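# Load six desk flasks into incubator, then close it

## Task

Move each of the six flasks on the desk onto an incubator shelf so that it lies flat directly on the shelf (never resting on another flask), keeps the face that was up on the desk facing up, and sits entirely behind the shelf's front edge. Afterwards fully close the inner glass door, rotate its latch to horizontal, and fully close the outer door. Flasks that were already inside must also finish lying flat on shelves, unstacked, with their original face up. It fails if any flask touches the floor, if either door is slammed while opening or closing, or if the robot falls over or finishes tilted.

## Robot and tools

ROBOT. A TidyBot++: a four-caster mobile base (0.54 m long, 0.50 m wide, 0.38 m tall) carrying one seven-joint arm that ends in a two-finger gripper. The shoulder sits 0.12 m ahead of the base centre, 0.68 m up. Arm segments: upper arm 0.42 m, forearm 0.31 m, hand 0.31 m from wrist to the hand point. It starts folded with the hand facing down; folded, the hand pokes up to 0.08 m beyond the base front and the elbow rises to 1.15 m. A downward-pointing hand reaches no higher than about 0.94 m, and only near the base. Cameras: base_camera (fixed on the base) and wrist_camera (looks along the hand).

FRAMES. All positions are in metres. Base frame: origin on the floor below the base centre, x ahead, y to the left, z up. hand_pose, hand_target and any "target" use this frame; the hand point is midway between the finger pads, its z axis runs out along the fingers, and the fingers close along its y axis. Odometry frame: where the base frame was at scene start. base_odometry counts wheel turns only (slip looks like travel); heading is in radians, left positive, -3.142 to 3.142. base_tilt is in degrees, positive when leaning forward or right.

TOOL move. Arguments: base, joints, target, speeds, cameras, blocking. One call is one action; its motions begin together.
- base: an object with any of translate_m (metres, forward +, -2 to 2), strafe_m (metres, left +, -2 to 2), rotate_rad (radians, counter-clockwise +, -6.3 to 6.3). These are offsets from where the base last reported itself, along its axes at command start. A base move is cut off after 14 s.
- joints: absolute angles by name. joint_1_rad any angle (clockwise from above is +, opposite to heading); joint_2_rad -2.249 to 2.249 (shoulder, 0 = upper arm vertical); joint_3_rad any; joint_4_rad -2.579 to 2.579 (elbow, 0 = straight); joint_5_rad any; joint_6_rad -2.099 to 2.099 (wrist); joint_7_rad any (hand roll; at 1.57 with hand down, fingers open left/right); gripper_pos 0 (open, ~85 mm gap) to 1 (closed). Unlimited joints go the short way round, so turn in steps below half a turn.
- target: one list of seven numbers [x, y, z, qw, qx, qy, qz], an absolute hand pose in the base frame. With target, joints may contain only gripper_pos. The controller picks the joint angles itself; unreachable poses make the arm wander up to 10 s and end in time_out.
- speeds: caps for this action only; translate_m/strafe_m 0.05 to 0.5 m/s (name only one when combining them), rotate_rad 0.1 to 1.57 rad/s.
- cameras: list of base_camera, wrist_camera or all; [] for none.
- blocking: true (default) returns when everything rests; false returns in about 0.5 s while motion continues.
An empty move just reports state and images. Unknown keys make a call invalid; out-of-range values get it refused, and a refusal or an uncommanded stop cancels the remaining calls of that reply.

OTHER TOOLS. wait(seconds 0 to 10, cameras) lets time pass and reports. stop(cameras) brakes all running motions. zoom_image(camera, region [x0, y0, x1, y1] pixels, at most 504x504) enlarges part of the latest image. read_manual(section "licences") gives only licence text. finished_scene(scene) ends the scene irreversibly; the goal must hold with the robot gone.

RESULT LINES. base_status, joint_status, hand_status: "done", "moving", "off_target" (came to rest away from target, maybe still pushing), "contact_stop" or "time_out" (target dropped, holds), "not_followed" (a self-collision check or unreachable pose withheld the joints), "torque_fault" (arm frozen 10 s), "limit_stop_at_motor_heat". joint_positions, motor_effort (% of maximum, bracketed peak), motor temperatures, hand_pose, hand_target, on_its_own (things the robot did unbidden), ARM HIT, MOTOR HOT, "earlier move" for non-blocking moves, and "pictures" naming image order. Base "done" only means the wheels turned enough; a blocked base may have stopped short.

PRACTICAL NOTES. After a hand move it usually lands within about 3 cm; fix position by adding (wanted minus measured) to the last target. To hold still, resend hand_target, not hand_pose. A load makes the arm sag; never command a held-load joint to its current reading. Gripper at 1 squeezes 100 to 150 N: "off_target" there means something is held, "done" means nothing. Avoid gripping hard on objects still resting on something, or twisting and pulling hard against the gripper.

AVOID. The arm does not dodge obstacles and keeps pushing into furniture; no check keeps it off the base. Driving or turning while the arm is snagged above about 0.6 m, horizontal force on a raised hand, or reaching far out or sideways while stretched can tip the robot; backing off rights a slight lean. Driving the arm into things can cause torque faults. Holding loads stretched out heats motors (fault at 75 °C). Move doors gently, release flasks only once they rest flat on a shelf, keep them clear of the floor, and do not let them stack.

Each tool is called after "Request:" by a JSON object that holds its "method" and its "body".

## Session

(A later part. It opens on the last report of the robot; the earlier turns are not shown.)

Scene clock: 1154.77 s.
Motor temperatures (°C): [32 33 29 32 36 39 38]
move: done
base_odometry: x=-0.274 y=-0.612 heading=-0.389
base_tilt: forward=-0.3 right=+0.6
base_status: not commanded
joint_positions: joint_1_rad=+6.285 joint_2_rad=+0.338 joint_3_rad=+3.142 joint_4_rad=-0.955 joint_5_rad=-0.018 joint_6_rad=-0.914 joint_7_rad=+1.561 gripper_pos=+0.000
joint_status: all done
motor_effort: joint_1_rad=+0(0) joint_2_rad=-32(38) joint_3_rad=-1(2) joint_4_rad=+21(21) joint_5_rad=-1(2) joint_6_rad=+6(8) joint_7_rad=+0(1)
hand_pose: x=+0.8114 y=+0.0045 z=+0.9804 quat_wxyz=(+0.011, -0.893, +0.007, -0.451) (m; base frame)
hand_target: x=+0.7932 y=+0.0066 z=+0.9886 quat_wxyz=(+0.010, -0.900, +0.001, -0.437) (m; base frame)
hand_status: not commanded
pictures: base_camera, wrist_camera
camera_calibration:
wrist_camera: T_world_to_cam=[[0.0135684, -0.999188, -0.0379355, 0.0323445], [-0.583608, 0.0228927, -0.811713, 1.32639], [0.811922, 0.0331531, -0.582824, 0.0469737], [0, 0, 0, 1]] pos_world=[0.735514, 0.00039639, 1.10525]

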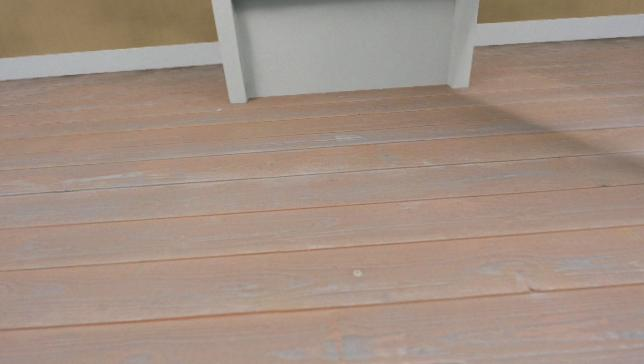

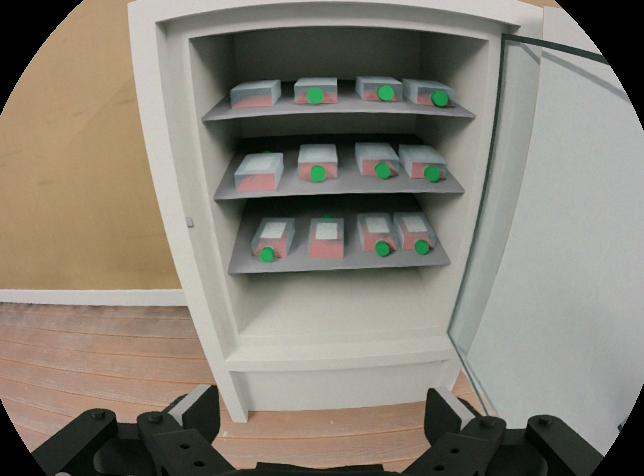

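Request:
{"method": "move", "body": {"base": {"translate_m":-0.35,"strafe_m":-0.5,"rotate_rad":-0.018}, "speeds": {"translate_m":0.35}, "joints": {"joint_7_rad":0.0,"gripper_pos":1.0}}}

Scene clock: 1161.20 s.
Motor temperatures (°C): [32 33 29 32 36 39 38]
move: done
base_odometry: x=-0.788 y=-0.942 heading=-0.407
base_tilt: forward=-0.3 right=+0.6
base_status: done
joint_positions: joint_1_rad=+6.283 joint_2_rad=+0.335 joint_3_rad=+3.140 joint_4_rad=-0.954 joint_5_rad=-0.018 joint_6_rad=-0.918 joint_7_rad=+0.073 gripper_pos=+0.999
joint_status: all done
motor_effort: joint_1_rad=+0(6) joint_2_rad=-31(34) joint_3_rad=-1(3) joint_4_rad=+20(21) joint_5_rad=-1(1) joint_6_rad=+6(7) joint_7_rad=-1(2)
hand_pose: x=+0.8096 y=+0.0072 z=+0.9820 quat_wxyz=(+0.314, -0.653, +0.608, -0.324) (m; base frame)
hand_target: x=+0.7932 y=+0.0066 z=+0.9886 quat_wxyz=(+0.316, -0.635, +0.637, -0.302) (m; base frame)
hand_status: not commanded
pictures: base_camera, wrist_camera
camera_calibration:
wrist_camera: T_world_to_cam=[[-0.575004, -0.0619508, -0.815802, 1.26865], [-0.0402094, 0.998064, -0.0474506, 0.129151], [0.817162, 0.00551857, -0.576382, 0.0389224], [0, 0, 0, 1]] pos_world=[0.702866, -0.0505223, 1.06353]

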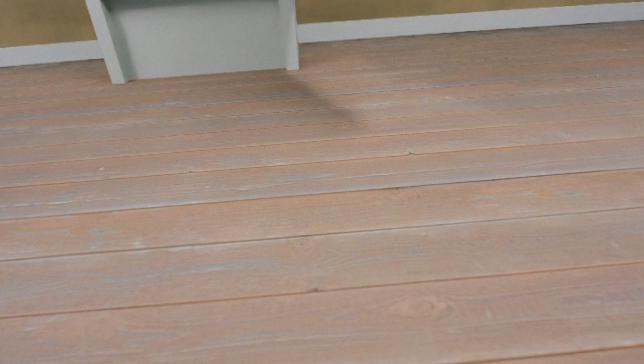

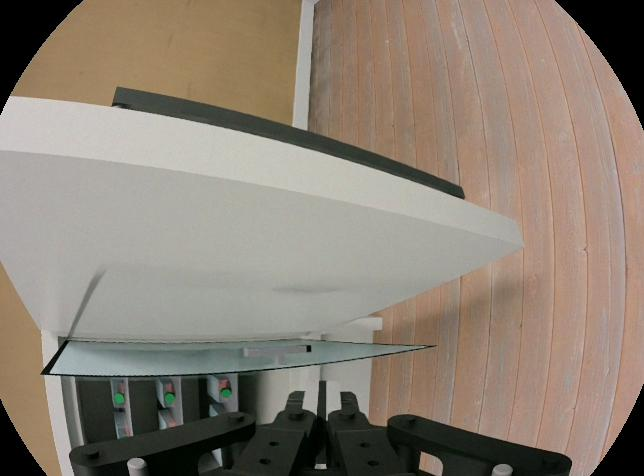

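Request:
{"method": "move", "body": {"base": {"translate_m":0.26,"strafe_m":0.03}, "speeds": {"translate_m":0.15}, "cameras": ["wrist_camera"]}}

Scene clock: 1169.40 s.
Motor temperatures (°C): [32 33 29 32 36 39 38]
move: done
base_odometry: x=-0.537 y=-1.018 heading=-0.408
base_tilt: forward=-0.2 right=+0.6
base_status: done
joint_positions: joint_1_rad=+6.283 joint_2_rad=+0.330 joint_3_rad=+3.140 joint_4_rad=-0.953 joint_5_rad=-0.018 joint_6_rad=-0.919 joint_7_rad=+0.073 gripper_pos=+0.999
joint_status: not commanded
motor_effort: joint_1_rad=+0(1) joint_2_rad=-31(35) joint_3_rad=-1(2) joint_4_rad=+20(21) joint_5_rad=+0(1) joint_6_rad=+7(7) joint_7_rad=+1(1)
hand_pose: x=+0.8079 y=+0.0072 z=+0.9853 quat_wxyz=(+0.315, -0.653, +0.608, -0.325) (m; base frame)
hand_target: x=+0.7932 y=+0.0066 z=+0.9886 quat_wxyz=(+0.316, -0.635, +0.637, -0.302) (m; base frame)
hand_status: not commanded
pictures: wrist_camera
camera_calibration:
wrist_camera: T_world_to_cam=[[-0.571673, -0.0618919, -0.818144, 1.27003], [-0.0399822, 0.998068, -0.0475656, 0.129172], [0.819507, 0.00551923, -0.573043, 0.0370216], [0, 0, 0, 1]] pos_world=[0.700865, -0.0505222, 1.06642]

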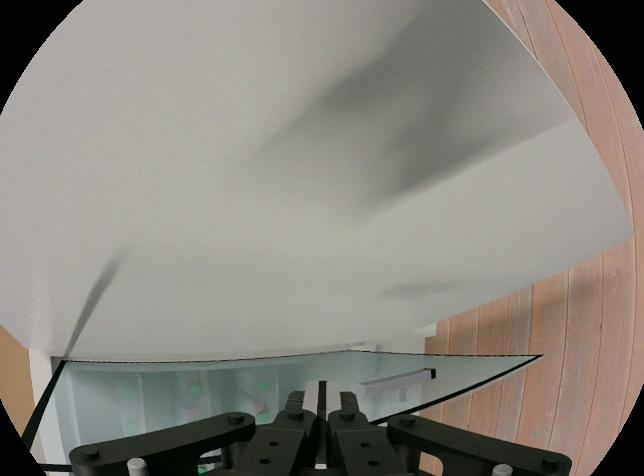

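Request:
{"method": "move", "body": {"base": {"translate_m":0.1}, "speeds": {"translate_m":0.1}, "cameras": ["wrist_camera"]}}

Scene clock: 1172.53 s.
Motor temperatures (°C): [32 33 29 32 36 39 38]
move: done
base_odometry: x=-0.445 y=-1.057 heading=-0.407
base_tilt: forward=-0.3 right=+0.5
base_status: done
joint_positions: joint_1_rad=+6.283 joint_2_rad=+0.327 joint_3_rad=+3.140 joint_4_rad=-0.953 joint_5_rad=-0.018 joint_6_rad=-0.920 joint_7_rad=+0.073 gripper_pos=+0.999
joint_status: not commanded
motor_effort: joint_1_rad=+0(2) joint_2_rad=-31(35) joint_3_rad=-1(3) joint_4_rad=+20(21) joint_5_rad=-1(1) joint_6_rad=+7(7) joint_7_rad=+1(1)
hand_pose: x=+0.8068 y=+0.0072 z=+0.9876 quat_wxyz=(+0.316, -0.652, +0.607, -0.326) (m; base frame)
hand_target: x=+0.7932 y=+0.0066 z=+0.9886 quat_wxyz=(+0.316, -0.635, +0.637, -0.302) (m; base frame)
hand_status: not commanded
pictures: wrist_camera
camera_calibration:
wrist_camera: T_world_to_cam=[[-0.569377, -0.0619379, -0.81974, 1.27093], [-0.039875, 0.998065, -0.0477153, 0.129295], [0.821109, 0.00551916, -0.570745, 0.0355991], [0, 0, 0, 1]] pos_world=[0.699565, -0.0505223, 1.06832]

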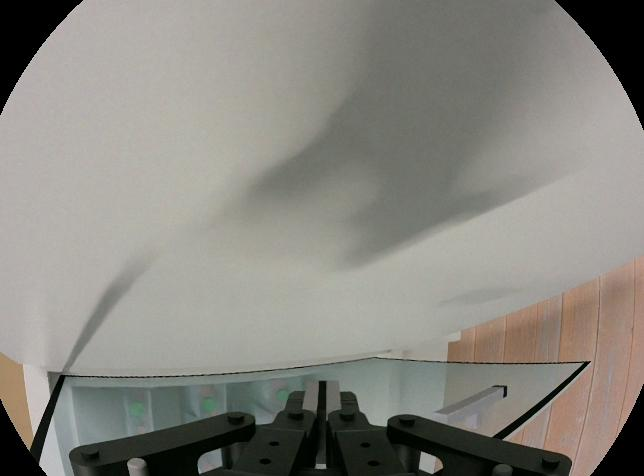

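Request:
{"method": "move", "body": {"base": {"translate_m":0.02,"strafe_m":0.2,"rotate_rad":0.017}, "speeds": {"strafe_m":0.12}, "cameras": ["wrist_camera"]}}

Scene clock: 1178.27 s.
Motor temperatures (°C): [32 33 29 32 36 39 38]
move: done
base_odometry: x=-0.348 y=-0.881 heading=-0.390
base_tilt: forward=-0.3 right=+0.5
base_status: done
joint_positions: joint_1_rad=+6.281 joint_2_rad=+0.313 joint_3_rad=+3.140 joint_4_rad=-0.943 joint_5_rad=-0.017 joint_6_rad=-0.979 joint_7_rad=+0.069 gripper_pos=+0.999
joint_status: not commanded
motor_effort: joint_1_rad=+0(4) joint_2_rad=-31(32) joint_3_rad=-1(5) joint_4_rad=+20(26) joint_5_rad=+0(4) joint_6_rad=+6(18) joint_7_rad=+1(2)
hand_pose: x=+0.7925 y=+0.0079 z=+0.9877 quat_wxyz=(+0.306, -0.657, +0.613, -0.314) (m; base frame)
hand_target: x=+0.7932 y=+0.0066 z=+0.9886 quat_wxyz=(+0.316, -0.635, +0.637, -0.302) (m; base frame)
hand_status: not commanded
pictures: wrist_camera
camera_calibration:
wrist_camera: T_world_to_cam=[[-0.598055, -0.0599551, -0.799209, 1.26539], [-0.0408309, 0.998182, -0.0443276, 0.125352], [0.800414, 0.00612205, -0.599416, 0.0920937], [0, 0, 0, 1]] pos_world=[0.688176, -0.049822, 1.07207]

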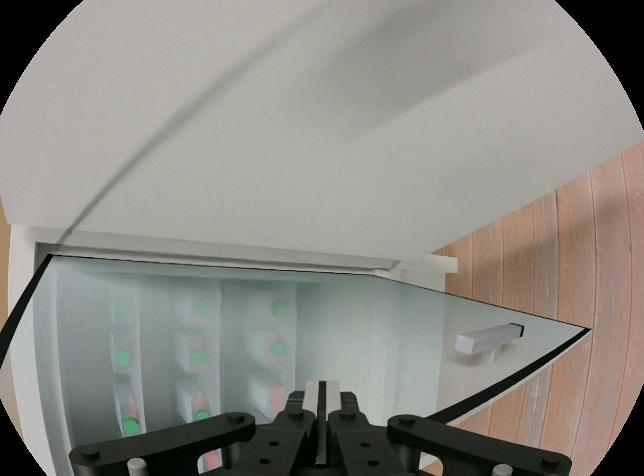

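Request:
{"method": "move", "body": {"base": {"translate_m":0.05,"strafe_m":0.165}, "speeds": {"strafe_m":0.12}, "cameras": ["wrist_camera"]}}

Scene clock: 1181.63 s.
Motor temperatures (°C): [32 33 29 32 36 39 38]
move: done
base_odometry: x=-0.239 y=-0.748 heading=-0.390
base_tilt: forward=-0.3 right=+0.5
base_status: done
joint_positions: joint_1_rad=+6.282 joint_2_rad=+0.313 joint_3_rad=+3.142 joint_4_rad=-0.943 joint_5_rad=-0.017 joint_6_rad=-0.979 joint_7_rad=+0.064 gripper_pos=+0.999
joint_status: not commanded
motor_effort: joint_1_rad=+0(4) joint_2_rad=-31(33) joint_3_rad=+0(5) joint_4_rad=+20(21) joint_5_rad=+0(3) joint_6_rad=+7(7) joint_7_rad=+1(2)
hand_pose: x=+0.7926 y=+0.0067 z=+0.9877 quat_wxyz=(+0.306, -0.655, +0.615, -0.314) (m; base frame)
hand_target: x=+0.7932 y=+0.0066 z=+0.9886 quat_wxyz=(+0.316, -0.635, +0.637, -0.302) (m; base frame)
hand_status: not commanded
pictures: wrist_camera
camera_calibration:
wrist_camera: T_world_to_cam=[[-0.598417, -0.0543966, -0.799336, 1.26567], [-0.0358315, 0.998511, -0.0411259, 0.119472], [0.800383, 0.00403094, -0.599476, 0.0921925], [0, 0, 0, 1]] pos_world=[0.687893, -0.0508173, 1.07188]

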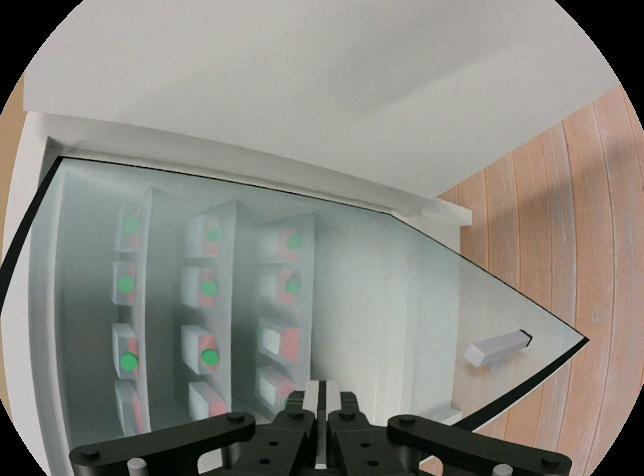

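Request:
{"method": "move", "body": {"base": {"translate_m":0.1,"strafe_m":0.14}, "speeds": {"strafe_m":0.12}, "cameras": ["wrist_camera"]}}

Request:
{"method": "move", "body": {"base": {"translate_m":0.115,"strafe_m":0.085}, "speeds": {"translate_m":0.1}, "cameras": ["wrist_camera"]}}

Scene clock: 1184.73 s.
Motor temperatures (°C): [32 33 29 32 36 39 38]
move: done
base_odometry: x=-0.093 y=-0.656 heading=-0.390
base_tilt: forward=-0.3 right=+0.5
base_status: done
joint_positions: joint_1_rad=+6.283 joint_2_rad=+0.313 joint_3_rad=+3.143 joint_4_rad=-0.943 joint_5_rad=-0.017 joint_6_rad=-0.979 joint_7_rad=+0.064 gripper_pos=+0.999
joint_status: not commanded
motor_effort: joint_1_rad=+0(5) joint_2_rad=-31(33) joint_3_rad=+0(5) joint_4_rad=+20(21) joint_5_rad=-1(3) joint_6_rad=+6(9) joint_7_rad=-1(1)
hand_pose: x=+0.7926 y=+0.0052 z=+0.9875 quat_wxyz=(+0.305, -0.655, +0.616, -0.314) (m; base frame)
hand_target: x=+0.7932 y=+0.0066 z=+0.9886 quat_wxyz=(+0.316, -0.635, +0.637, -0.302) (m; base frame)
hand_status: not commanded
pictures: wrist_camera
camera_calibration:
wrist_camera: T_world_to_cam=[[-0.598708, -0.0534116, -0.799185, 1.26564], [-0.0335729, 0.998571, -0.041586, 0.119607], [0.800264, 0.00193307, -0.599645, 0.0924248], [0, 0, 0, 1]] pos_world=[0.687801, -0.0520146, 1.07188]

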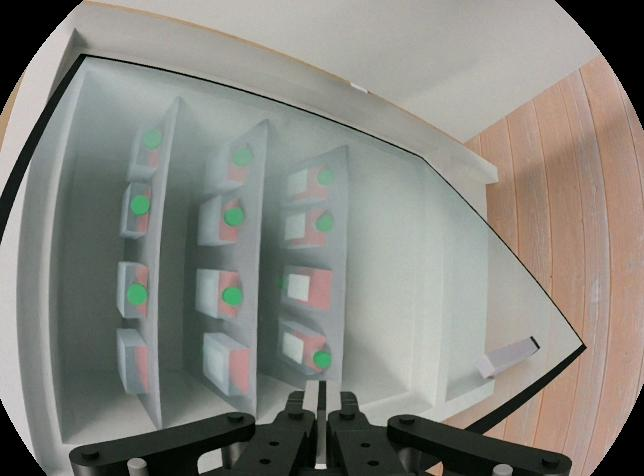

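Scene clock: 1186.73 s.
Motor temperatures (°C): [32 33 29 32 36 39 38]
move: done
base_odometry: x=+0.046 y=-0.621 heading=-0.390
base_tilt: forward=-0.3 right=+0.5
base_status: done
joint_positions: joint_1_rad=+6.284 joint_2_rad=+0.314 joint_3_rad=+3.143 joint_4_rad=-0.943 joint_5_rad=-0.017 joint_6_rad=-0.980 joint_7_rad=+0.064 gripper_pos=+0.999
joint_status: not commanded
motor_effort: joint_1_rad=+0(2) joint_2_rad=-30(34) joint_3_rad=-2(3) joint_4_rad=+20(21) joint_5_rad=-1(2) joint_6_rad=+6(8) joint_7_rad=+1(2)
hand_pose: x=+0.7927 y=+0.0045 z=+0.9871 quat_wxyz=(+0.305, -0.655, +0.616, -0.314) (m; base frame)
hand_target: x=+0.7932 y=+0.0066 z=+0.9886 quat_wxyz=(+0.316, -0.635, +0.637, -0.302) (m; base frame)
hand_status: not commanded
pictures: wrist_camera
camera_calibration:
wrist_camera: T_world_to_cam=[[-0.599436, -0.0527433, -0.798683, 1.26543], [-0.0324074, 0.998608, -0.0416232, 0.119436], [0.799766, 0.00093277, -0.600311, 0.0931659], [0, 0, 0, 1]] pos_world=[0.687906, -0.0526133, 1.07158]

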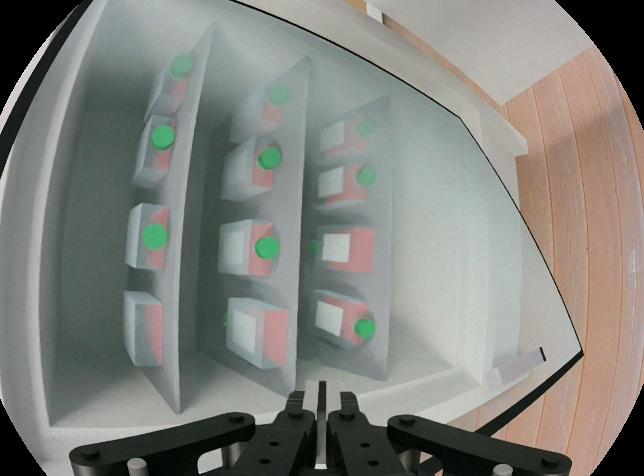

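Request:
{"method": "move", "body": {"base": {"translate_m":0.13,"strafe_m":0.03}, "speeds": {"translate_m":0.1}, "cameras": ["wrist_camera"]}}

Request:
{"method": "move", "body": {"base": {"translate_m":0.05,"strafe_m":0.0}, "speeds": {"translate_m":0.06}, "cameras": ["wrist_camera"]}}

Scene clock: 1189.77 s.
Motor temperatures (°C): [32 33 29 32 36 39 38]
move: done
base_odometry: x=+0.177 y=-0.642 heading=-0.389
base_tilt: forward=-0.2 right=+0.5
base_status: done
joint_positions: joint_1_rad=+6.284 joint_2_rad=+0.315 joint_3_rad=+3.143 joint_4_rad=-0.943 joint_5_rad=-0.017 joint_6_rad=-0.980 joint_7_rad=+0.064 gripper_pos=+0.999
joint_status: not commanded
motor_effort: joint_1_rad=+0(2) joint_2_rad=-30(35) joint_3_rad=-1(2) joint_4_rad=+20(21) joint_5_rad=-1(1) joint_6_rad=+6(9) joint_7_rad=+0(2)
hand_pose: x=+0.7930 y=+0.0045 z=+0.9859 quat_wxyz=(+0.304, -0.655, +0.617, -0.313) (m; base frame)
hand_target: x=+0.7932 y=+0.0066 z=+0.9886 quat_wxyz=(+0.316, -0.635, +0.637, -0.302) (m; base frame)
hand_status: not commanded
pictures: wrist_camera
camera_calibration:
wrist_camera: T_world_to_cam=[[-0.601377, -0.0528336, -0.797216, 1.26468], [-0.0326436, 0.998603, -0.0415554, 0.119499], [0.798298, 0.0010336, -0.602262, 0.0951313], [0, 0, 0, 1]] pos_world=[0.688506, -0.0526134, 1.07048]

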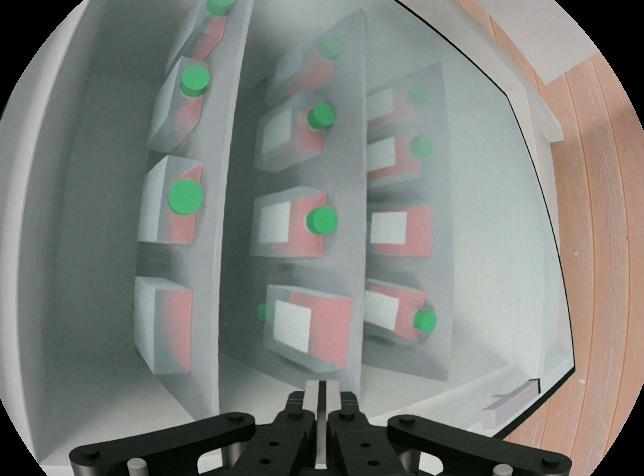

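Scene clock: 1191.10 s.
Motor temperatures (°C): [32 33 29 32 36 39 38]
move: done
base_odometry: x=+0.224 y=-0.661 heading=-0.389
base_tilt: forward=-0.2 right=+0.6
base_status: done
joint_positions: joint_1_rad=+6.284 joint_2_rad=+0.315 joint_3_rad=+3.143 joint_4_rad=-0.943 joint_5_rad=-0.017 joint_6_rad=-0.981 joint_7_rad=+0.064 gripper_pos=+0.999
joint_status: not commanded
motor_effort: joint_1_rad=+0(1) joint_2_rad=-31(34) joint_3_rad=-1(2) joint_4_rad=+20(21) joint_5_rad=+0(1) joint_6_rad=+6(11) joint_7_rad=+1(1)
hand_pose: x=+0.7929 y=+0.0045 z=+0.9860 quat_wxyz=(+0.304, -0.655, +0.617, -0.313) (m; base frame)
hand_target: x=+0.7932 y=+0.0066 z=+0.9886 quat_wxyz=(+0.316, -0.635, +0.637, -0.302) (m; base frame)
hand_status: not commanded
pictures: wrist_camera
camera_calibration:
wrist_camera: T_world_to_cam=[[-0.601313, -0.0528345, -0.797264, 1.2647], [-0.0326403, 0.998603, -0.0415592, 0.119502], [0.798346, 0.00103287, -0.602198, 0.0951698], [0, 0, 0, 1]] pos_world=[0.688406, -0.0526134, 1.07058]

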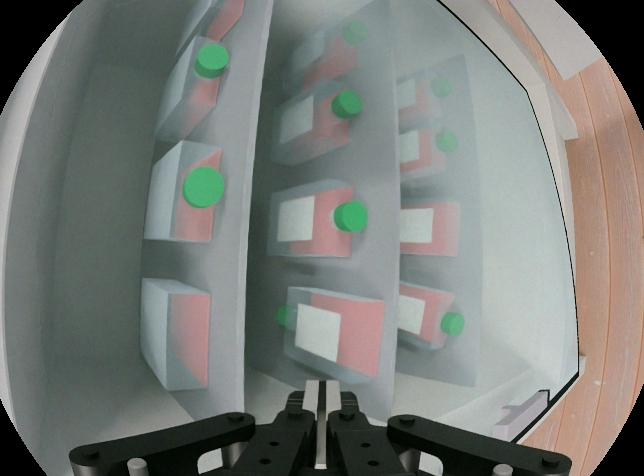

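Request:
{"method": "move", "body": {"base": {"translate_m":0.03}, "speeds": {"translate_m":0.05}, "cameras": ["wrist_camera"]}}

Scene clock: 1193.50 s.
Motor temperatures (°C): [32 33 29 32 36 39 38]
move: done
base_odometry: x=+0.252 y=-0.672 heading=-0.389
base_tilt: forward=-0.3 right=+0.5
base_status: done
joint_positions: joint_1_rad=+6.284 joint_2_rad=+0.315 joint_3_rad=+3.143 joint_4_rad=-0.943 joint_5_rad=-0.017 joint_6_rad=-0.981 joint_7_rad=+0.064 gripper_pos=+0.999
joint_status: not commanded
motor_effort: joint_1_rad=+0(2) joint_2_rad=-30(34) joint_3_rad=-1(2) joint_4_rad=+20(21) joint_5_rad=-1(1) joint_6_rad=+6(9) joint_7_rad=+0(1)
hand_pose: x=+0.7928 y=+0.0045 z=+0.9863 quat_wxyz=(+0.304, -0.655, +0.617, -0.313) (m; base frame)
hand_target: x=+0.7932 y=+0.0066 z=+0.9886 quat_wxyz=(+0.316, -0.635, +0.637, -0.302) (m; base frame)
hand_status: not commanded
pictures: wrist_camera
camera_calibration:
wrist_camera: T_world_to_cam=[[-0.601026, -0.0528389, -0.797481, 1.26486], [-0.0326278, 0.998603, -0.0415746, 0.119516], [0.798563, 0.00103261, -0.60191, 0.0950531], [0, 0, 0, 1]] pos_world=[0.688206, -0.0526134, 1.07088]

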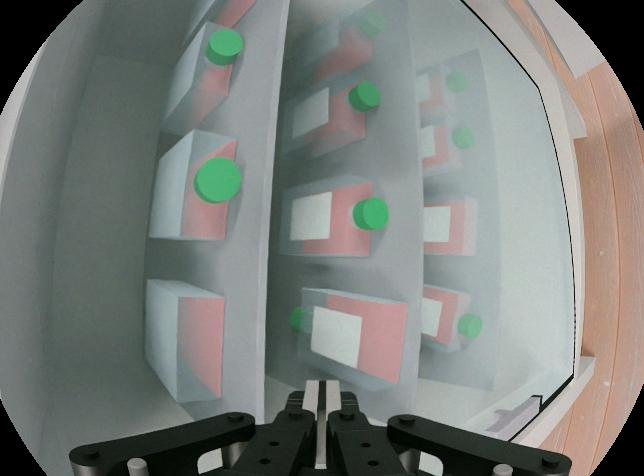

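Request:
{"method": "move", "body": {"base": {"translate_m":0.025}, "speeds": {"translate_m":0.05}, "cameras": ["wrist_camera"]}}

Request:
{"method": "zoom_image", "body": {"camera": "wrist_camera", "region": [440, 300, 644, 476]}}

Scene clock: 1195.40 s.
Motor temperatures (°C): [32 33 29 32 36 39 38]
move: done
base_odometry: x=+0.275 y=-0.682 heading=-0.388
base_tilt: forward=-0.2 right=+0.5
base_status: done
joint_positions: joint_1_rad=+6.284 joint_2_rad=+0.315 joint_3_rad=+3.143 joint_4_rad=-0.943 joint_5_rad=-0.017 joint_6_rad=-0.981 joint_7_rad=+0.064 gripper_pos=+0.999
joint_status: not commanded
motor_effort: joint_1_rad=+0(2) joint_2_rad=-31(33) joint_3_rad=-1(2) joint_4_rad=+20(21) joint_5_rad=-1(1) joint_6_rad=+6(10) joint_7_rad=+0(1)
hand_pose: x=+0.7930 y=+0.0045 z=+0.9857 quat_wxyz=(+0.304, -0.655, +0.617, -0.313) (m; base frame)
hand_target: x=+0.7932 y=+0.0066 z=+0.9886 quat_wxyz=(+0.316, -0.635, +0.637, -0.302) (m; base frame)
hand_status: not commanded
pictures: wrist_camera
camera_calibration:
wrist_camera: T_world_to_cam=[[-0.601664, -0.0528292, -0.797, 1.26456], [-0.0326562, 0.998603, -0.04154, 0.119487], [0.798081, 0.00103385, -0.602549, 0.095528], [0, 0, 0, 1]] pos_world=[0.688506, -0.0526134, 1.07038]

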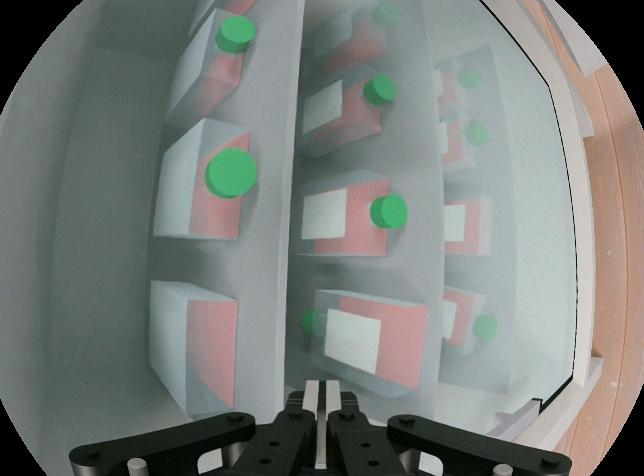

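Scaled by 2.471.

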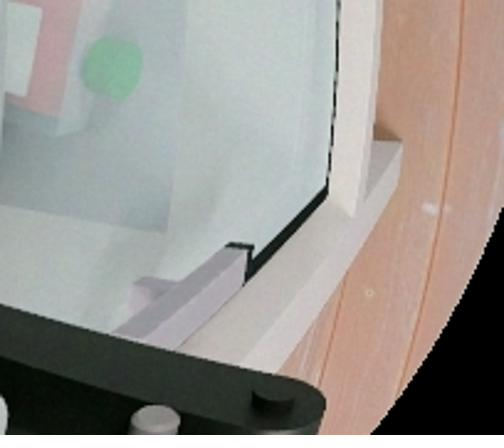

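Request:
{"method": "move", "body": {"base": {"translate_m":0.02}, "speeds": {"translate_m":0.05}, "cameras": ["wrist_camera"]}}

Request:
{"method": "zoom_image", "body": {"camera": "wrist_camera", "region": [440, 300, 644, 476]}}

Scene clock: 1197.53 s.
Motor temperatures (°C): [32 33 29 32 36 39 38]
move: done
base_odometry: x=+0.293 y=-0.689 heading=-0.388
base_tilt: forward=-0.3 right=+0.6
base_status: done
joint_positions: joint_1_rad=+6.284 joint_2_rad=+0.316 joint_3_rad=+3.143 joint_4_rad=-0.943 joint_5_rad=-0.017 joint_6_rad=-0.981 joint_7_rad=+0.064 gripper_pos=+0.999
joint_status: not commanded
motor_effort: joint_1_rad=+0(1) joint_2_rad=-30(34) joint_3_rad=-1(2) joint_4_rad=+20(21) joint_5_rad=-1(1) joint_6_rad=+6(10) joint_7_rad=+0(1)
hand_pose: x=+0.7931 y=+0.0045 z=+0.9856 quat_wxyz=(+0.304, -0.655, +0.617, -0.313) (m; base frame)
hand_target: x=+0.7932 y=+0.0066 z=+0.9886 quat_wxyz=(+0.316, -0.635, +0.637, -0.302) (m; base frame)
hand_status: not commanded
pictures: wrist_camera
camera_calibration:
wrist_camera: T_world_to_cam=[[-0.601889, -0.0527462, -0.796836, 1.26453], [-0.0326175, 0.998607, -0.0414648, 0.11938], [0.797913, 0.0010335, -0.602772, 0.0957421], [0, 0, 0, 1]] pos_world=[0.688606, -0.0526134, 1.07028]

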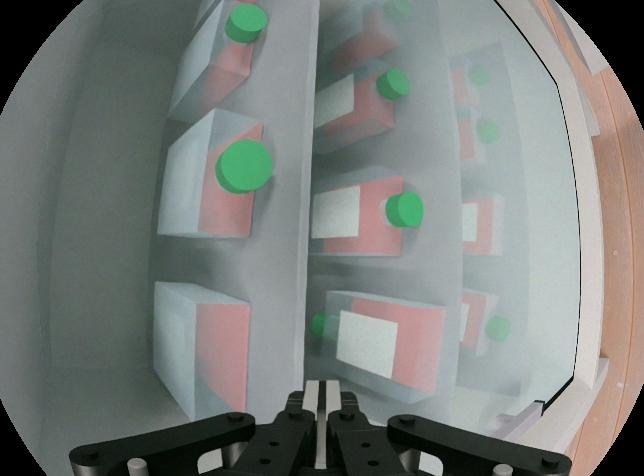

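Scaled by 2.471.

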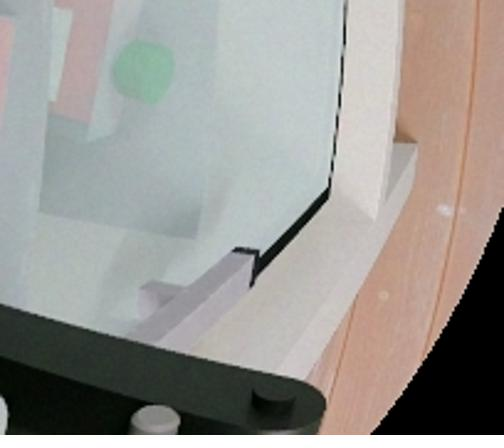

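Request:
{"method": "move", "body": {"base": {"translate_m":0.02}, "speeds": {"translate_m":0.05}, "cameras": ["wrist_camera"]}}

Request:
{"method": "zoom_image", "body": {"camera": "wrist_camera", "region": [440, 300, 644, 476]}}

Scene clock: 1199.50 s.
Motor temperatures (°C): [32 33 29 32 36 39 38]
move: done
base_odometry: x=+0.312 y=-0.696 heading=-0.388
base_tilt: forward=-0.3 right=+0.6
base_status: done
joint_positions: joint_1_rad=+6.284 joint_2_rad=+0.292 joint_3_rad=+3.143 joint_4_rad=-0.948 joint_5_rad=-0.017 joint_6_rad=-1.032 joint_7_rad=+0.064 gripper_pos=+0.999
joint_status: not commanded
motor_effort: joint_1_rad=+0(1) joint_2_rad=-24(30) joint_3_rad=-1(2) joint_4_rad=+23(26) joint_5_rad=-1(1) joint_6_rad=+14(21) joint_7_rad=+0(1)
hand_pose: x=+0.7753 y=+0.0046 z=+0.9862 quat_wxyz=(+0.294, -0.660, +0.622, -0.302) (m; base frame)
hand_target: x=+0.7932 y=+0.0066 z=+0.9886 quat_wxyz=(+0.316, -0.635, +0.637, -0.302) (m; base frame)
hand_status: not commanded
pictures: wrist_camera
camera_calibration:
wrist_camera: T_world_to_cam=[[-0.627481, -0.0533872, -0.776799, 1.25433], [-0.0347412, 0.998573, -0.0405659, 0.119418], [0.777856, 0.00153261, -0.62844, 0.151187], [0, 0, 0, 1]] pos_world=[0.673613, -0.0525142, 1.07422]

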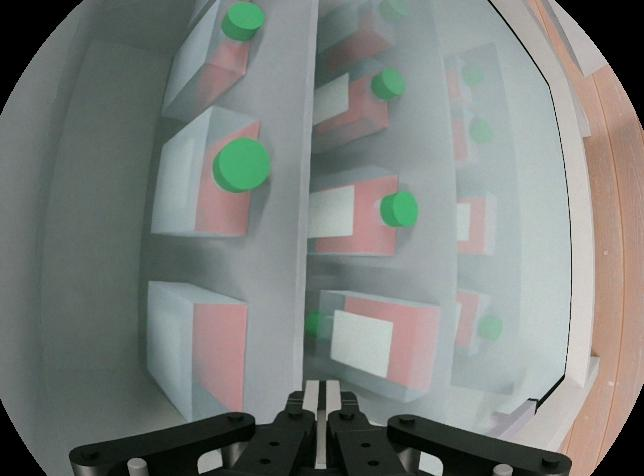

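Scaled by 2.471.

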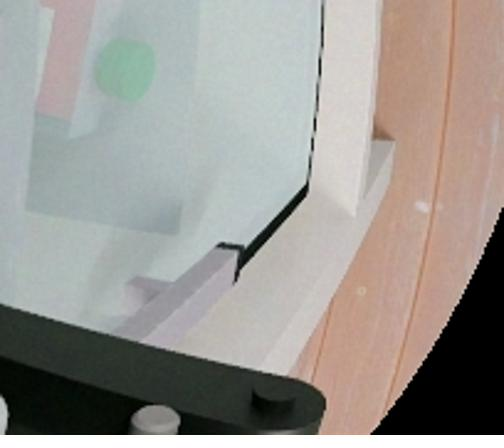

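Request:
{"method": "move", "body": {"base": {"translate_m":-0.2}, "speeds": {"translate_m":0.15}, "cameras": []}}

Request:
{"method": "move", "body": {"joints": {"joint_2_rad":0.30,"joint_4_rad":-1.35,"joint_6_rad":-0.53,"joint_7_rad":1.5708}}}

Scene clock: 1202.97 s.
Motor temperatures (°C): [32 33 29 32 36 39 38]
move: done
base_odometry: x=+0.127 y=-0.620 heading=-0.388
base_tilt: forward=-0.3 right=+0.6
base_status: done
joint_positions: joint_1_rad=+6.284 joint_2_rad=+0.318 joint_3_rad=+3.143 joint_4_rad=-0.942 joint_5_rad=-0.017 joint_6_rad=-1.003 joint_7_rad=+0.064 gripper_pos=+0.999
joint_status: not commanded
motor_effort: joint_1_rad=+0(1) joint_2_rad=-31(34) joint_3_rad=-1(3) joint_4_rad=+20(22) joint_5_rad=-1(2) joint_6_rad=+6(15) joint_7_rad=+0(1)
hand_pose: x=+0.7896 y=+0.0045 z=+0.9791 quat_wxyz=(+0.297, -0.659, +0.620, -0.305) (m; base frame)
hand_target: x=+0.7932 y=+0.0066 z=+0.9886 quat_wxyz=(+0.316, -0.635, +0.637, -0.302) (m; base frame)
hand_status: not commanded
pictures: none
No camera images: "cameras" was empty.

Scene clock: 1205.30 s.
Motor temperatures (°C): [32 33 29 32 36 39 38]
move: done
base_odometry: x=+0.127 y=-0.620 heading=-0.388
base_tilt: forward=-0.3 right=+0.5
base_status: not commanded
joint_positions: joint_1_rad=+6.284 joint_2_rad=+0.318 joint_3_rad=+3.143 joint_4_rad=-1.332 joint_5_rad=-0.017 joint_6_rad=-0.594 joint_7_rad=+1.494 gripper_pos=+0.999
joint_status: all done
motor_effort: joint_1_rad=+0(1) joint_2_rad=-31(32) joint_3_rad=+0(2) joint_4_rad=+21(22) joint_5_rad=-1(1) joint_6_rad=+6(7) joint_7_rad=+0(2)
hand_pose: x=+0.8072 y=+0.0029 z=+0.8623 quat_wxyz=(+0.023, -0.900, +0.040, -0.433) (m; base frame)
hand_target: x=+0.8120 y=+0.0045 z=+0.8808 quat_wxyz=(+0.008, -0.887, +0.005, -0.462) (m; base frame)
hand_status: not commanded
pictures: base_camera, wrist_camera
camera_calibration:
wrist_camera: T_world_to_cam=[[-0.0359438, -0.995289, -0.0900401, 0.111145], [-0.612056, 0.0931477, -0.785309, 1.22817], [0.789997, 0.0268825, -0.612521, 0.0249119], [0, 0, 0, 1]] pos_world=[0.736024, -0.00444982, 0.989761]

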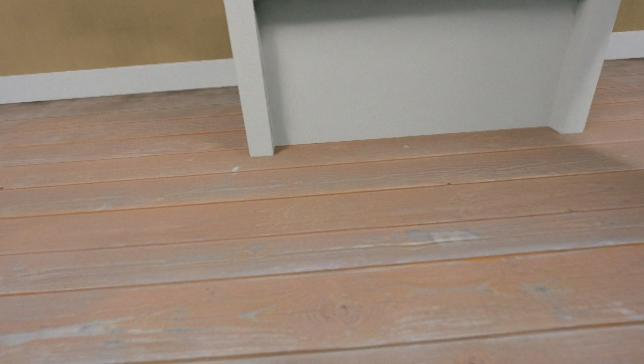

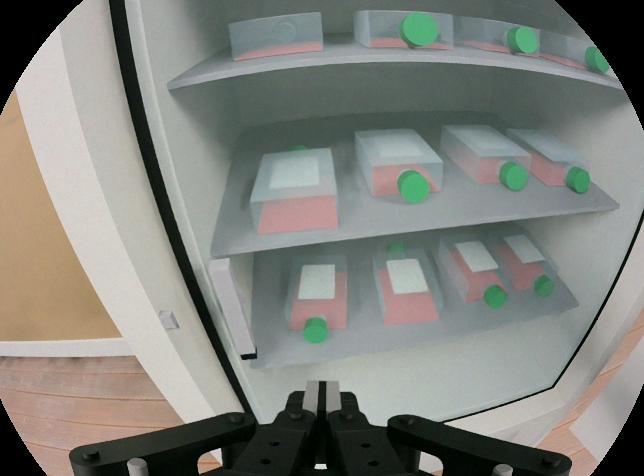

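Request:
{"method": "move", "body": {"base": {"strafe_m":0.075,"rotate_rad":0.018}, "speeds": {"strafe_m":0.12}, "joints": {"joint_1_rad":0.0,"joint_2_rad":0.645,"joint_4_rad":-1.855,"joint_6_rad":0.93,"joint_7_rad":1.64,"gripper_pos":0.0}}}

Scene clock: 1218.63 s.
Motor temperatures (°C): [32 33 29 32 36 39 38]
move: done
base_odometry: x=+0.155 y=-0.551 heading=-0.370
base_tilt: forward=-0.3 right=+0.5
base_status: done
joint_positions: joint_1_rad=+6.282 joint_2_rad=+0.630 joint_3_rad=+3.143 joint_4_rad=-1.836 joint_5_rad=-0.017 joint_6_rad=+0.866 joint_7_rad=+1.565 gripper_pos=+0.000
joint_status: all done
motor_effort: joint_1_rad=+0(5) joint_2_rad=-36(39) joint_3_rad=-2(5) joint_4_rad=+16(22) joint_5_rad=+0(2) joint_6_rad=+8(9) joint_7_rad=+0(2)
hand_pose: x=+0.8745 y=-0.0026 z=+0.7675 quat_wxyz=(+0.001, -0.717, +0.010, -0.697) (m; base frame)
hand_target: x=+0.8714 y=-0.0036 z=+0.7664 quat_wxyz=(-0.026, -0.707, -0.015, -0.707) (m; base frame)
hand_status: not commanded
pictures: base_camera, wrist_camera
camera_calibration:
wrist_camera: T_world_to_cam=[[0.00728568, -0.999833, -0.0167597, 0.00546143], [-0.0168326, 0.0166352, -0.99972, 0.8392], [0.999832, 0.00756575, -0.0167086, -0.72704], [0, 0, 0, 1]] pos_world=[0.741004, -0.00299912, 0.826908]

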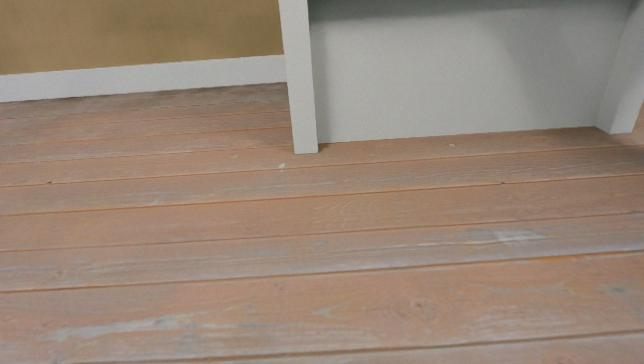

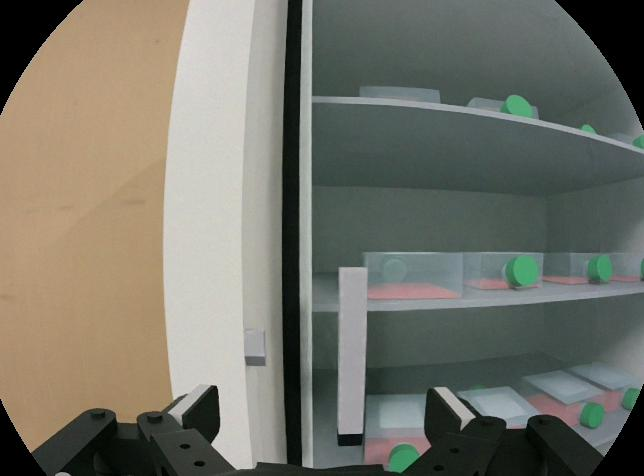

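Request:
{"method": "move", "body": {"base": {"translate_m":0.04,"strafe_m":-0.0165}, "speeds": {"translate_m":0.1}, "cameras": ["wrist_camera"]}}

Scene clock: 1221.77 s.
Motor temperatures (°C): [32 33 29 32 36 39 38]
move: done
base_odometry: x=+0.186 y=-0.581 heading=-0.369
base_tilt: forward=-0.2 right=+0.5
base_status: done
joint_positions: joint_1_rad=+6.282 joint_2_rad=+0.631 joint_3_rad=+3.143 joint_4_rad=-1.839 joint_5_rad=-0.017 joint_6_rad=+0.870 joint_7_rad=+1.566 gripper_pos=+0.000
joint_status: not commanded
motor_effort: joint_1_rad=+0(2) joint_2_rad=-36(38) joint_3_rad=-1(3) joint_4_rad=+16(17) joint_5_rad=-1(1) joint_6_rad=+8(9) joint_7_rad=+0(1)
hand_pose: x=+0.8741 y=-0.0026 z=+0.7663 quat_wxyz=(+0.001, -0.717, +0.010, -0.697) (m; base frame)
hand_target: x=+0.8714 y=-0.0036 z=+0.7664 quat_wxyz=(-0.026, -0.707, -0.015, -0.707) (m; base frame)
hand_status: not commanded
pictures: wrist_camera
camera_calibration:
wrist_camera: T_world_to_cam=[[0.00718716, -0.99984, -0.0163595, 0.00528537], [-0.0168277, 0.0162366, -0.999727, 0.837993], [0.999833, 0.00746049, -0.0167084, -0.726662], [0, 0, 0, 1]] pos_world=[0.740604, -0.0029004, 0.825709]

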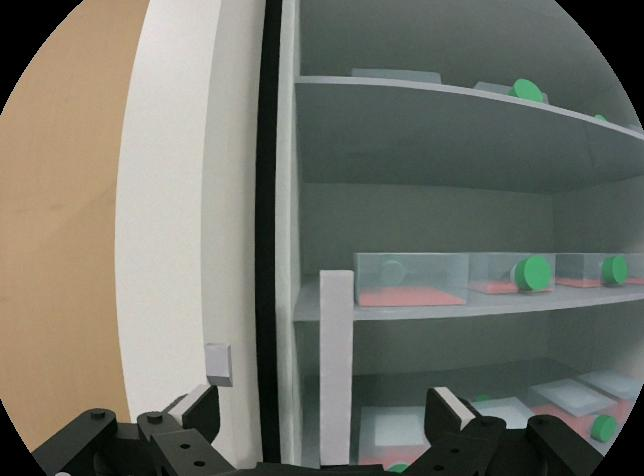

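Request:
{"method": "move", "body": {"base": {"translate_m":0.025,"strafe_m":-0.008}, "speeds": {"translate_m":0.08}, "cameras": ["wrist_camera"]}}

Scene clock: 1223.83 s.
Motor temperatures (°C): [32 33 29 32 36 39 38]
move: done
base_odometry: x=+0.207 y=-0.597 heading=-0.369
base_tilt: forward=-0.2 right=+0.6
base_status: done
joint_positions: joint_1_rad=+6.282 joint_2_rad=+0.632 joint_3_rad=+3.143 joint_4_rad=-1.840 joint_5_rad=-0.017 joint_6_rad=+0.871 joint_7_rad=+1.566 gripper_pos=+0.000
joint_status: not commanded
motor_effort: joint_1_rad=+0(3) joint_2_rad=-36(39) joint_3_rad=-1(2) joint_4_rad=+16(17) joint_5_rad=-1(1) joint_6_rad=+8(9) joint_7_rad=+0(1)
hand_pose: x=+0.8739 y=-0.0026 z=+0.7654 quat_wxyz=(+0.001, -0.718, +0.010, -0.696) (m; base frame)
hand_target: x=+0.8714 y=-0.0036 z=+0.7664 quat_wxyz=(-0.026, -0.707, -0.015, -0.707) (m; base frame)
hand_status: not commanded
pictures: wrist_camera
camera_calibration:
wrist_camera: T_world_to_cam=[[0.00726957, -0.999841, -0.0162686, 0.00513664], [-0.0179282, 0.0161361, -0.999709, 0.837992], [0.999813, 0.00755912, -0.0178081, -0.725649], [0, 0, 0, 1]] pos_world=[0.7405, -0.00290086, 0.82491]

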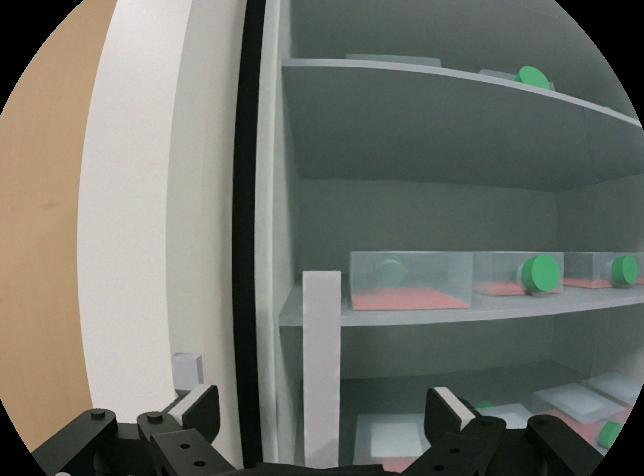

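Request:
{"method": "move", "body": {"base": {"translate_m":0.058}, "speeds": {"translate_m":0.08}, "cameras": ["wrist_camera"]}}

Scene clock: 1226.83 s.
Motor temperatures (°C): [32 33 29 32 36 39 38]
move: done
base_odometry: x=+0.260 y=-0.618 heading=-0.369
base_tilt: forward=-0.4 right=+0.6
base_status: done
joint_positions: joint_1_rad=+6.282 joint_2_rad=+0.552 joint_3_rad=+3.143 joint_4_rad=-1.981 joint_5_rad=-0.017 joint_6_rad=+0.901 joint_7_rad=+1.566 gripper_pos=+0.000
joint_status: not commanded
motor_effort: joint_1_rad=-1(4) joint_2_rad=-16(37) joint_3_rad=+0(3) joint_4_rad=+37(41) joint_5_rad=-4(4) joint_6_rad=+4(8) joint_7_rad=+1(2)
hand_pose: x=+0.8300 y=-0.0026 z=+0.7629 quat_wxyz=(+0.000, -0.728, +0.010, -0.685) (m; base frame)
hand_target: x=+0.8714 y=-0.0036 z=+0.7664 quat_wxyz=(-0.026, -0.707, -0.015, -0.707) (m; base frame)
hand_status: not commanded
pictures: wrist_camera
camera_calibration:
wrist_camera: T_world_to_cam=[[0.00656825, -0.999848, -0.0161809, 0.00588576], [-0.0492095, 0.0158384, -0.998663, 0.859854], [0.998767, 0.00735572, -0.049098, -0.656927], [0, 0, 0, 1]] pos_world=[0.698391, -0.00290169, 0.826546]

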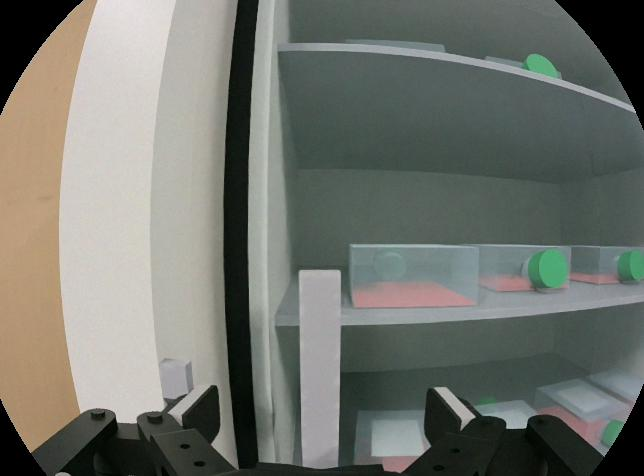

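Request:
{"method": "move", "body": {"base": {"translate_m":-0.06}, "speeds": {"translate_m":0.1}, "joints": {"gripper_pos":0.6}, "cameras": ["wrist_camera"]}}

Scene clock: 1229.57 s.
Motor temperatures (°C): [32 33 29 32 36 39 38]
move: done
base_odometry: x=+0.204 y=-0.596 heading=-0.369
base_tilt: forward=-0.2 right=+0.6
base_status: done
joint_positions: joint_1_rad=+6.280 joint_2_rad=+0.632 joint_3_rad=+3.139 joint_4_rad=-1.867 joint_5_rad=-0.017 joint_6_rad=+0.902 joint_7_rad=+1.567 gripper_pos=+0.600
joint_status: all done
motor_effort: joint_1_rad=+0(6) joint_2_rad=-36(37) joint_3_rad=+0(3) joint_4_rad=+15(35) joint_5_rad=+0(5) joint_6_rad=+8(9) joint_7_rad=+0(1)
hand_pose: x=+0.8671 y=+0.0007 z=+0.7613 quat_wxyz=(+0.002, -0.716, +0.009, -0.698) (m; base frame)
hand_target: x=+0.8714 y=-0.0036 z=+0.7664 quat_wxyz=(-0.026, -0.707, -0.015, -0.707) (m; base frame)
hand_status: not commanded
pictures: wrist_camera
camera_calibration:
wrist_camera: T_world_to_cam=[[0.0117323, -0.999786, -0.0170433, 0.00507328], [-0.0141103, 0.0168772, -0.999758, 0.830461], [0.999832, 0.01197, -0.0139093, -0.721877], [0, 0, 0, 1]] pos_world=[0.733414, -0.000302832, 0.820305]

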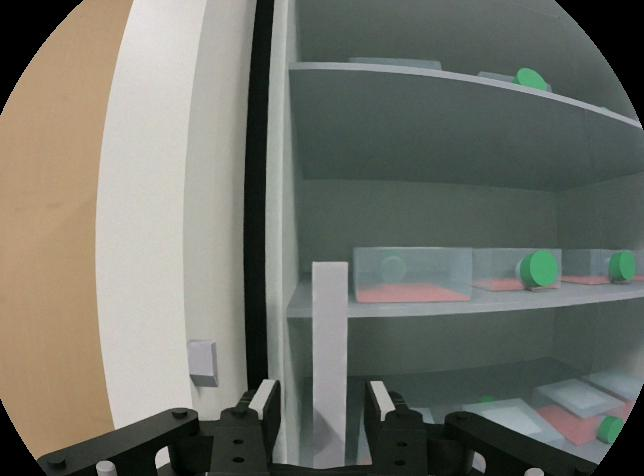

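Request:
{"method": "move", "body": {"base": {"translate_m":0.055,"strafe_m":-0.004}, "speeds": {"translate_m":0.08}, "cameras": ["wrist_camera"]}}

Scene clock: 1232.67 s.
Motor temperatures (°C): [32 33 29 32 36 39 38]
move: done
base_odometry: x=+0.253 y=-0.619 heading=-0.369
base_tilt: forward=-0.3 right=+0.6
base_status: done
joint_positions: joint_1_rad=+6.280 joint_2_rad=+0.615 joint_3_rad=+3.138 joint_4_rad=-1.897 joint_5_rad=-0.017 joint_6_rad=+0.908 joint_7_rad=+1.567 gripper_pos=+0.600
joint_status: not commanded
motor_effort: joint_1_rad=+0(3) joint_2_rad=-30(37) joint_3_rad=-1(2) joint_4_rad=+22(32) joint_5_rad=-1(3) joint_6_rad=+7(9) joint_7_rad=+0(1)
hand_pose: x=+0.8579 y=+0.0012 z=+0.7608 quat_wxyz=(+0.003, -0.719, +0.008, -0.695) (m; base frame)
hand_target: x=+0.8714 y=-0.0036 z=+0.7664 quat_wxyz=(-0.026, -0.707, -0.015, -0.707) (m; base frame)
hand_status: not commanded
pictures: wrist_camera
camera_calibration:
wrist_camera: T_world_to_cam=[[0.0124027, -0.999771, -0.0174365, 0.00542259], [-0.0215261, 0.0171668, -0.999621, 0.836098], [0.999691, 0.0127733, -0.0213082, -0.706876], [0, 0, 0, 1]] pos_world=[0.724589, 0.0000973521, 0.820813]

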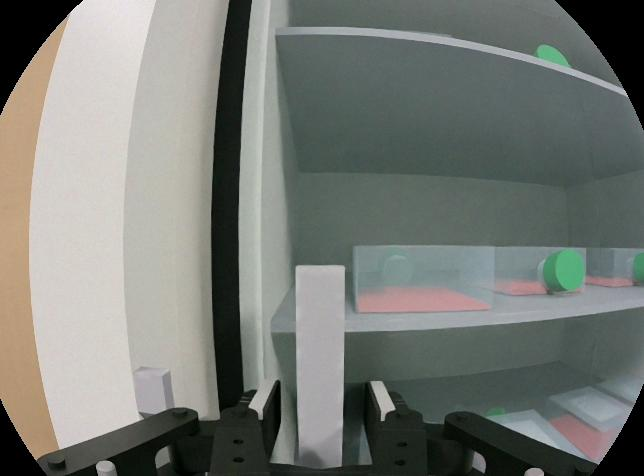

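Request:
{"method": "move", "body": {"base": {"translate_m":-0.018}, "speeds": {"translate_m":0.08}, "cameras": []}}

Request:
{"method": "move", "body": {"joints": {"gripper_pos":0.86}, "cameras": ["wrist_camera"]}}

Scene clock: 1234.93 s.
Motor temperatures (°C): [32 33 29 32 36 39 38]
move: done
base_odometry: x=+0.237 y=-0.613 heading=-0.369
base_tilt: forward=-0.2 right=+0.6
base_status: done
joint_positions: joint_1_rad=+6.280 joint_2_rad=+0.635 joint_3_rad=+3.138 joint_4_rad=-1.864 joint_5_rad=-0.017 joint_6_rad=+0.908 joint_7_rad=+1.567 gripper_pos=+0.600
joint_status: not commanded
motor_effort: joint_1_rad=+0(1) joint_2_rad=-36(37) joint_3_rad=-1(2) joint_4_rad=+16(20) joint_5_rad=-1(1) joint_6_rad=+8(9) joint_7_rad=+0(1)
hand_pose: x=+0.8680 y=+0.0011 z=+0.7626 quat_wxyz=(+0.003, -0.714, +0.008, -0.700) (m; base frame)
hand_target: x=+0.8714 y=-0.0036 z=+0.7664 quat_wxyz=(-0.026, -0.707, -0.015, -0.707) (m; base frame)
hand_status: not commanded
pictures: none
No camera images: "cameras" was empty.

Scene clock: 1235.60 s.
Motor temperatures (°C): [32 33 29 32 36 39 38]
move: done
base_odometry: x=+0.237 y=-0.613 heading=-0.369
base_tilt: forward=-0.3 right=+0.6
base_status: not commanded
joint_positions: joint_1_rad=+6.280 joint_2_rad=+0.635 joint_3_rad=+3.138 joint_4_rad=-1.865 joint_5_rad=-0.017 joint_6_rad=+0.908 joint_7_rad=+1.569 gripper_pos=+0.842
joint_status: all done
motor_effort: joint_1_rad=+1(1) joint_2_rad=-32(37) joint_3_rad=-1(2) joint_4_rad=+17(19) joint_5_rad=-1(2) joint_6_rad=+7(9) joint_7_rad=+0(1)
hand_pose: x=+0.8679 y=+0.0011 z=+0.7624 quat_wxyz=(+0.002, -0.714, +0.008, -0.700) (m; base frame)
hand_target: x=+0.8714 y=-0.0036 z=+0.7664 quat_wxyz=(-0.026, -0.707, -0.015, -0.707) (m; base frame)
hand_status: not commanded
pictures: wrist_camera
camera_calibration:
wrist_camera: T_world_to_cam=[[0.0125176, -0.9998, -0.0155767, 0.00378824], [-0.008704, 0.0154684, -0.999842, 0.826956], [0.999884, 0.0126512, -0.00850864, -0.726868], [0, 0, 0, 1]] pos_world=[0.733933, 0.000191518, 0.8207]

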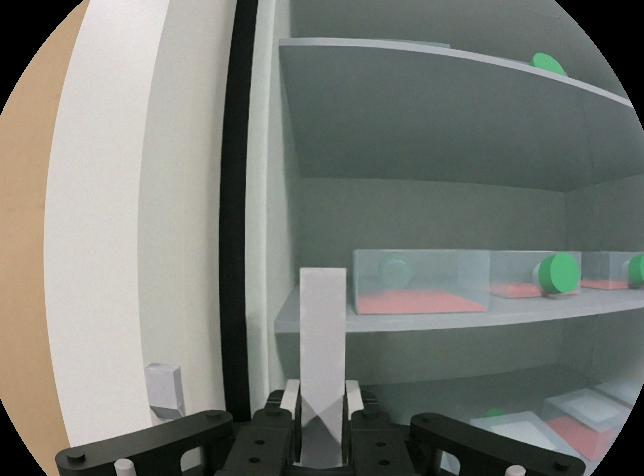

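Request:
{"method": "move", "body": {"joints": {"joint_7_rad":1.15}, "cameras": ["wrist_camera"]}}

Scene clock: 1241.33 s.
Motor temperatures (°C): [32 33 29 32 36 39 38]
move: done
base_odometry: x=+0.237 y=-0.613 heading=-0.369
base_tilt: forward=-0.3 right=+0.6
base_status: not commanded
joint_positions: joint_1_rad=+6.281 joint_2_rad=+0.635 joint_3_rad=+3.139 joint_4_rad=-1.865 joint_5_rad=-0.017 joint_6_rad=+0.908 joint_7_rad=+1.211 gripper_pos=+0.842
joint_status: all done
motor_effort: joint_1_rad=-1(2) joint_2_rad=-35(36) joint_3_rad=-3(3) joint_4_rad=+18(18) joint_5_rad=-1(2) joint_6_rad=+8(9) joint_7_rad=-1(2)
hand_pose: x=+0.8679 y=+0.0008 z=+0.7624 quat_wxyz=(+0.127, -0.702, +0.135, -0.688) (m; base frame)
hand_target: x=+0.8714 y=-0.0036 z=+0.7664 quat_wxyz=(+0.146, -0.689, +0.157, -0.692) (m; base frame)
hand_status: not commanded
pictures: wrist_camera
camera_calibration:
wrist_camera: T_world_to_cam=[[0.00526855, -0.931044, -0.364869, 0.275913], [-0.00442568, 0.364849, -0.931056, 0.770505], [0.999976, 0.00652011, -0.00219828, -0.731708], [0, 0, 0, 1]] pos_world=[0.733647, -0.0194601, 0.816447]

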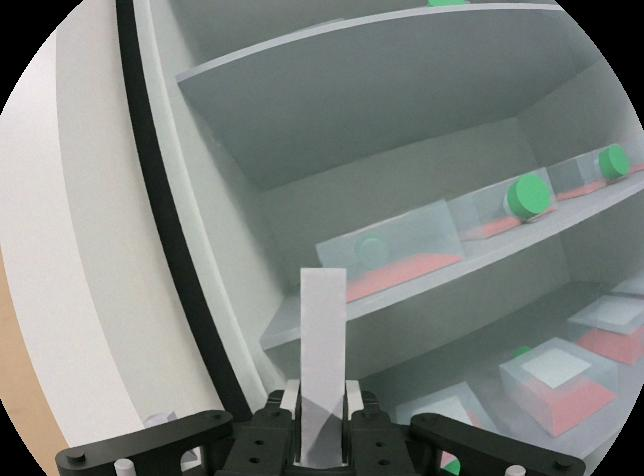

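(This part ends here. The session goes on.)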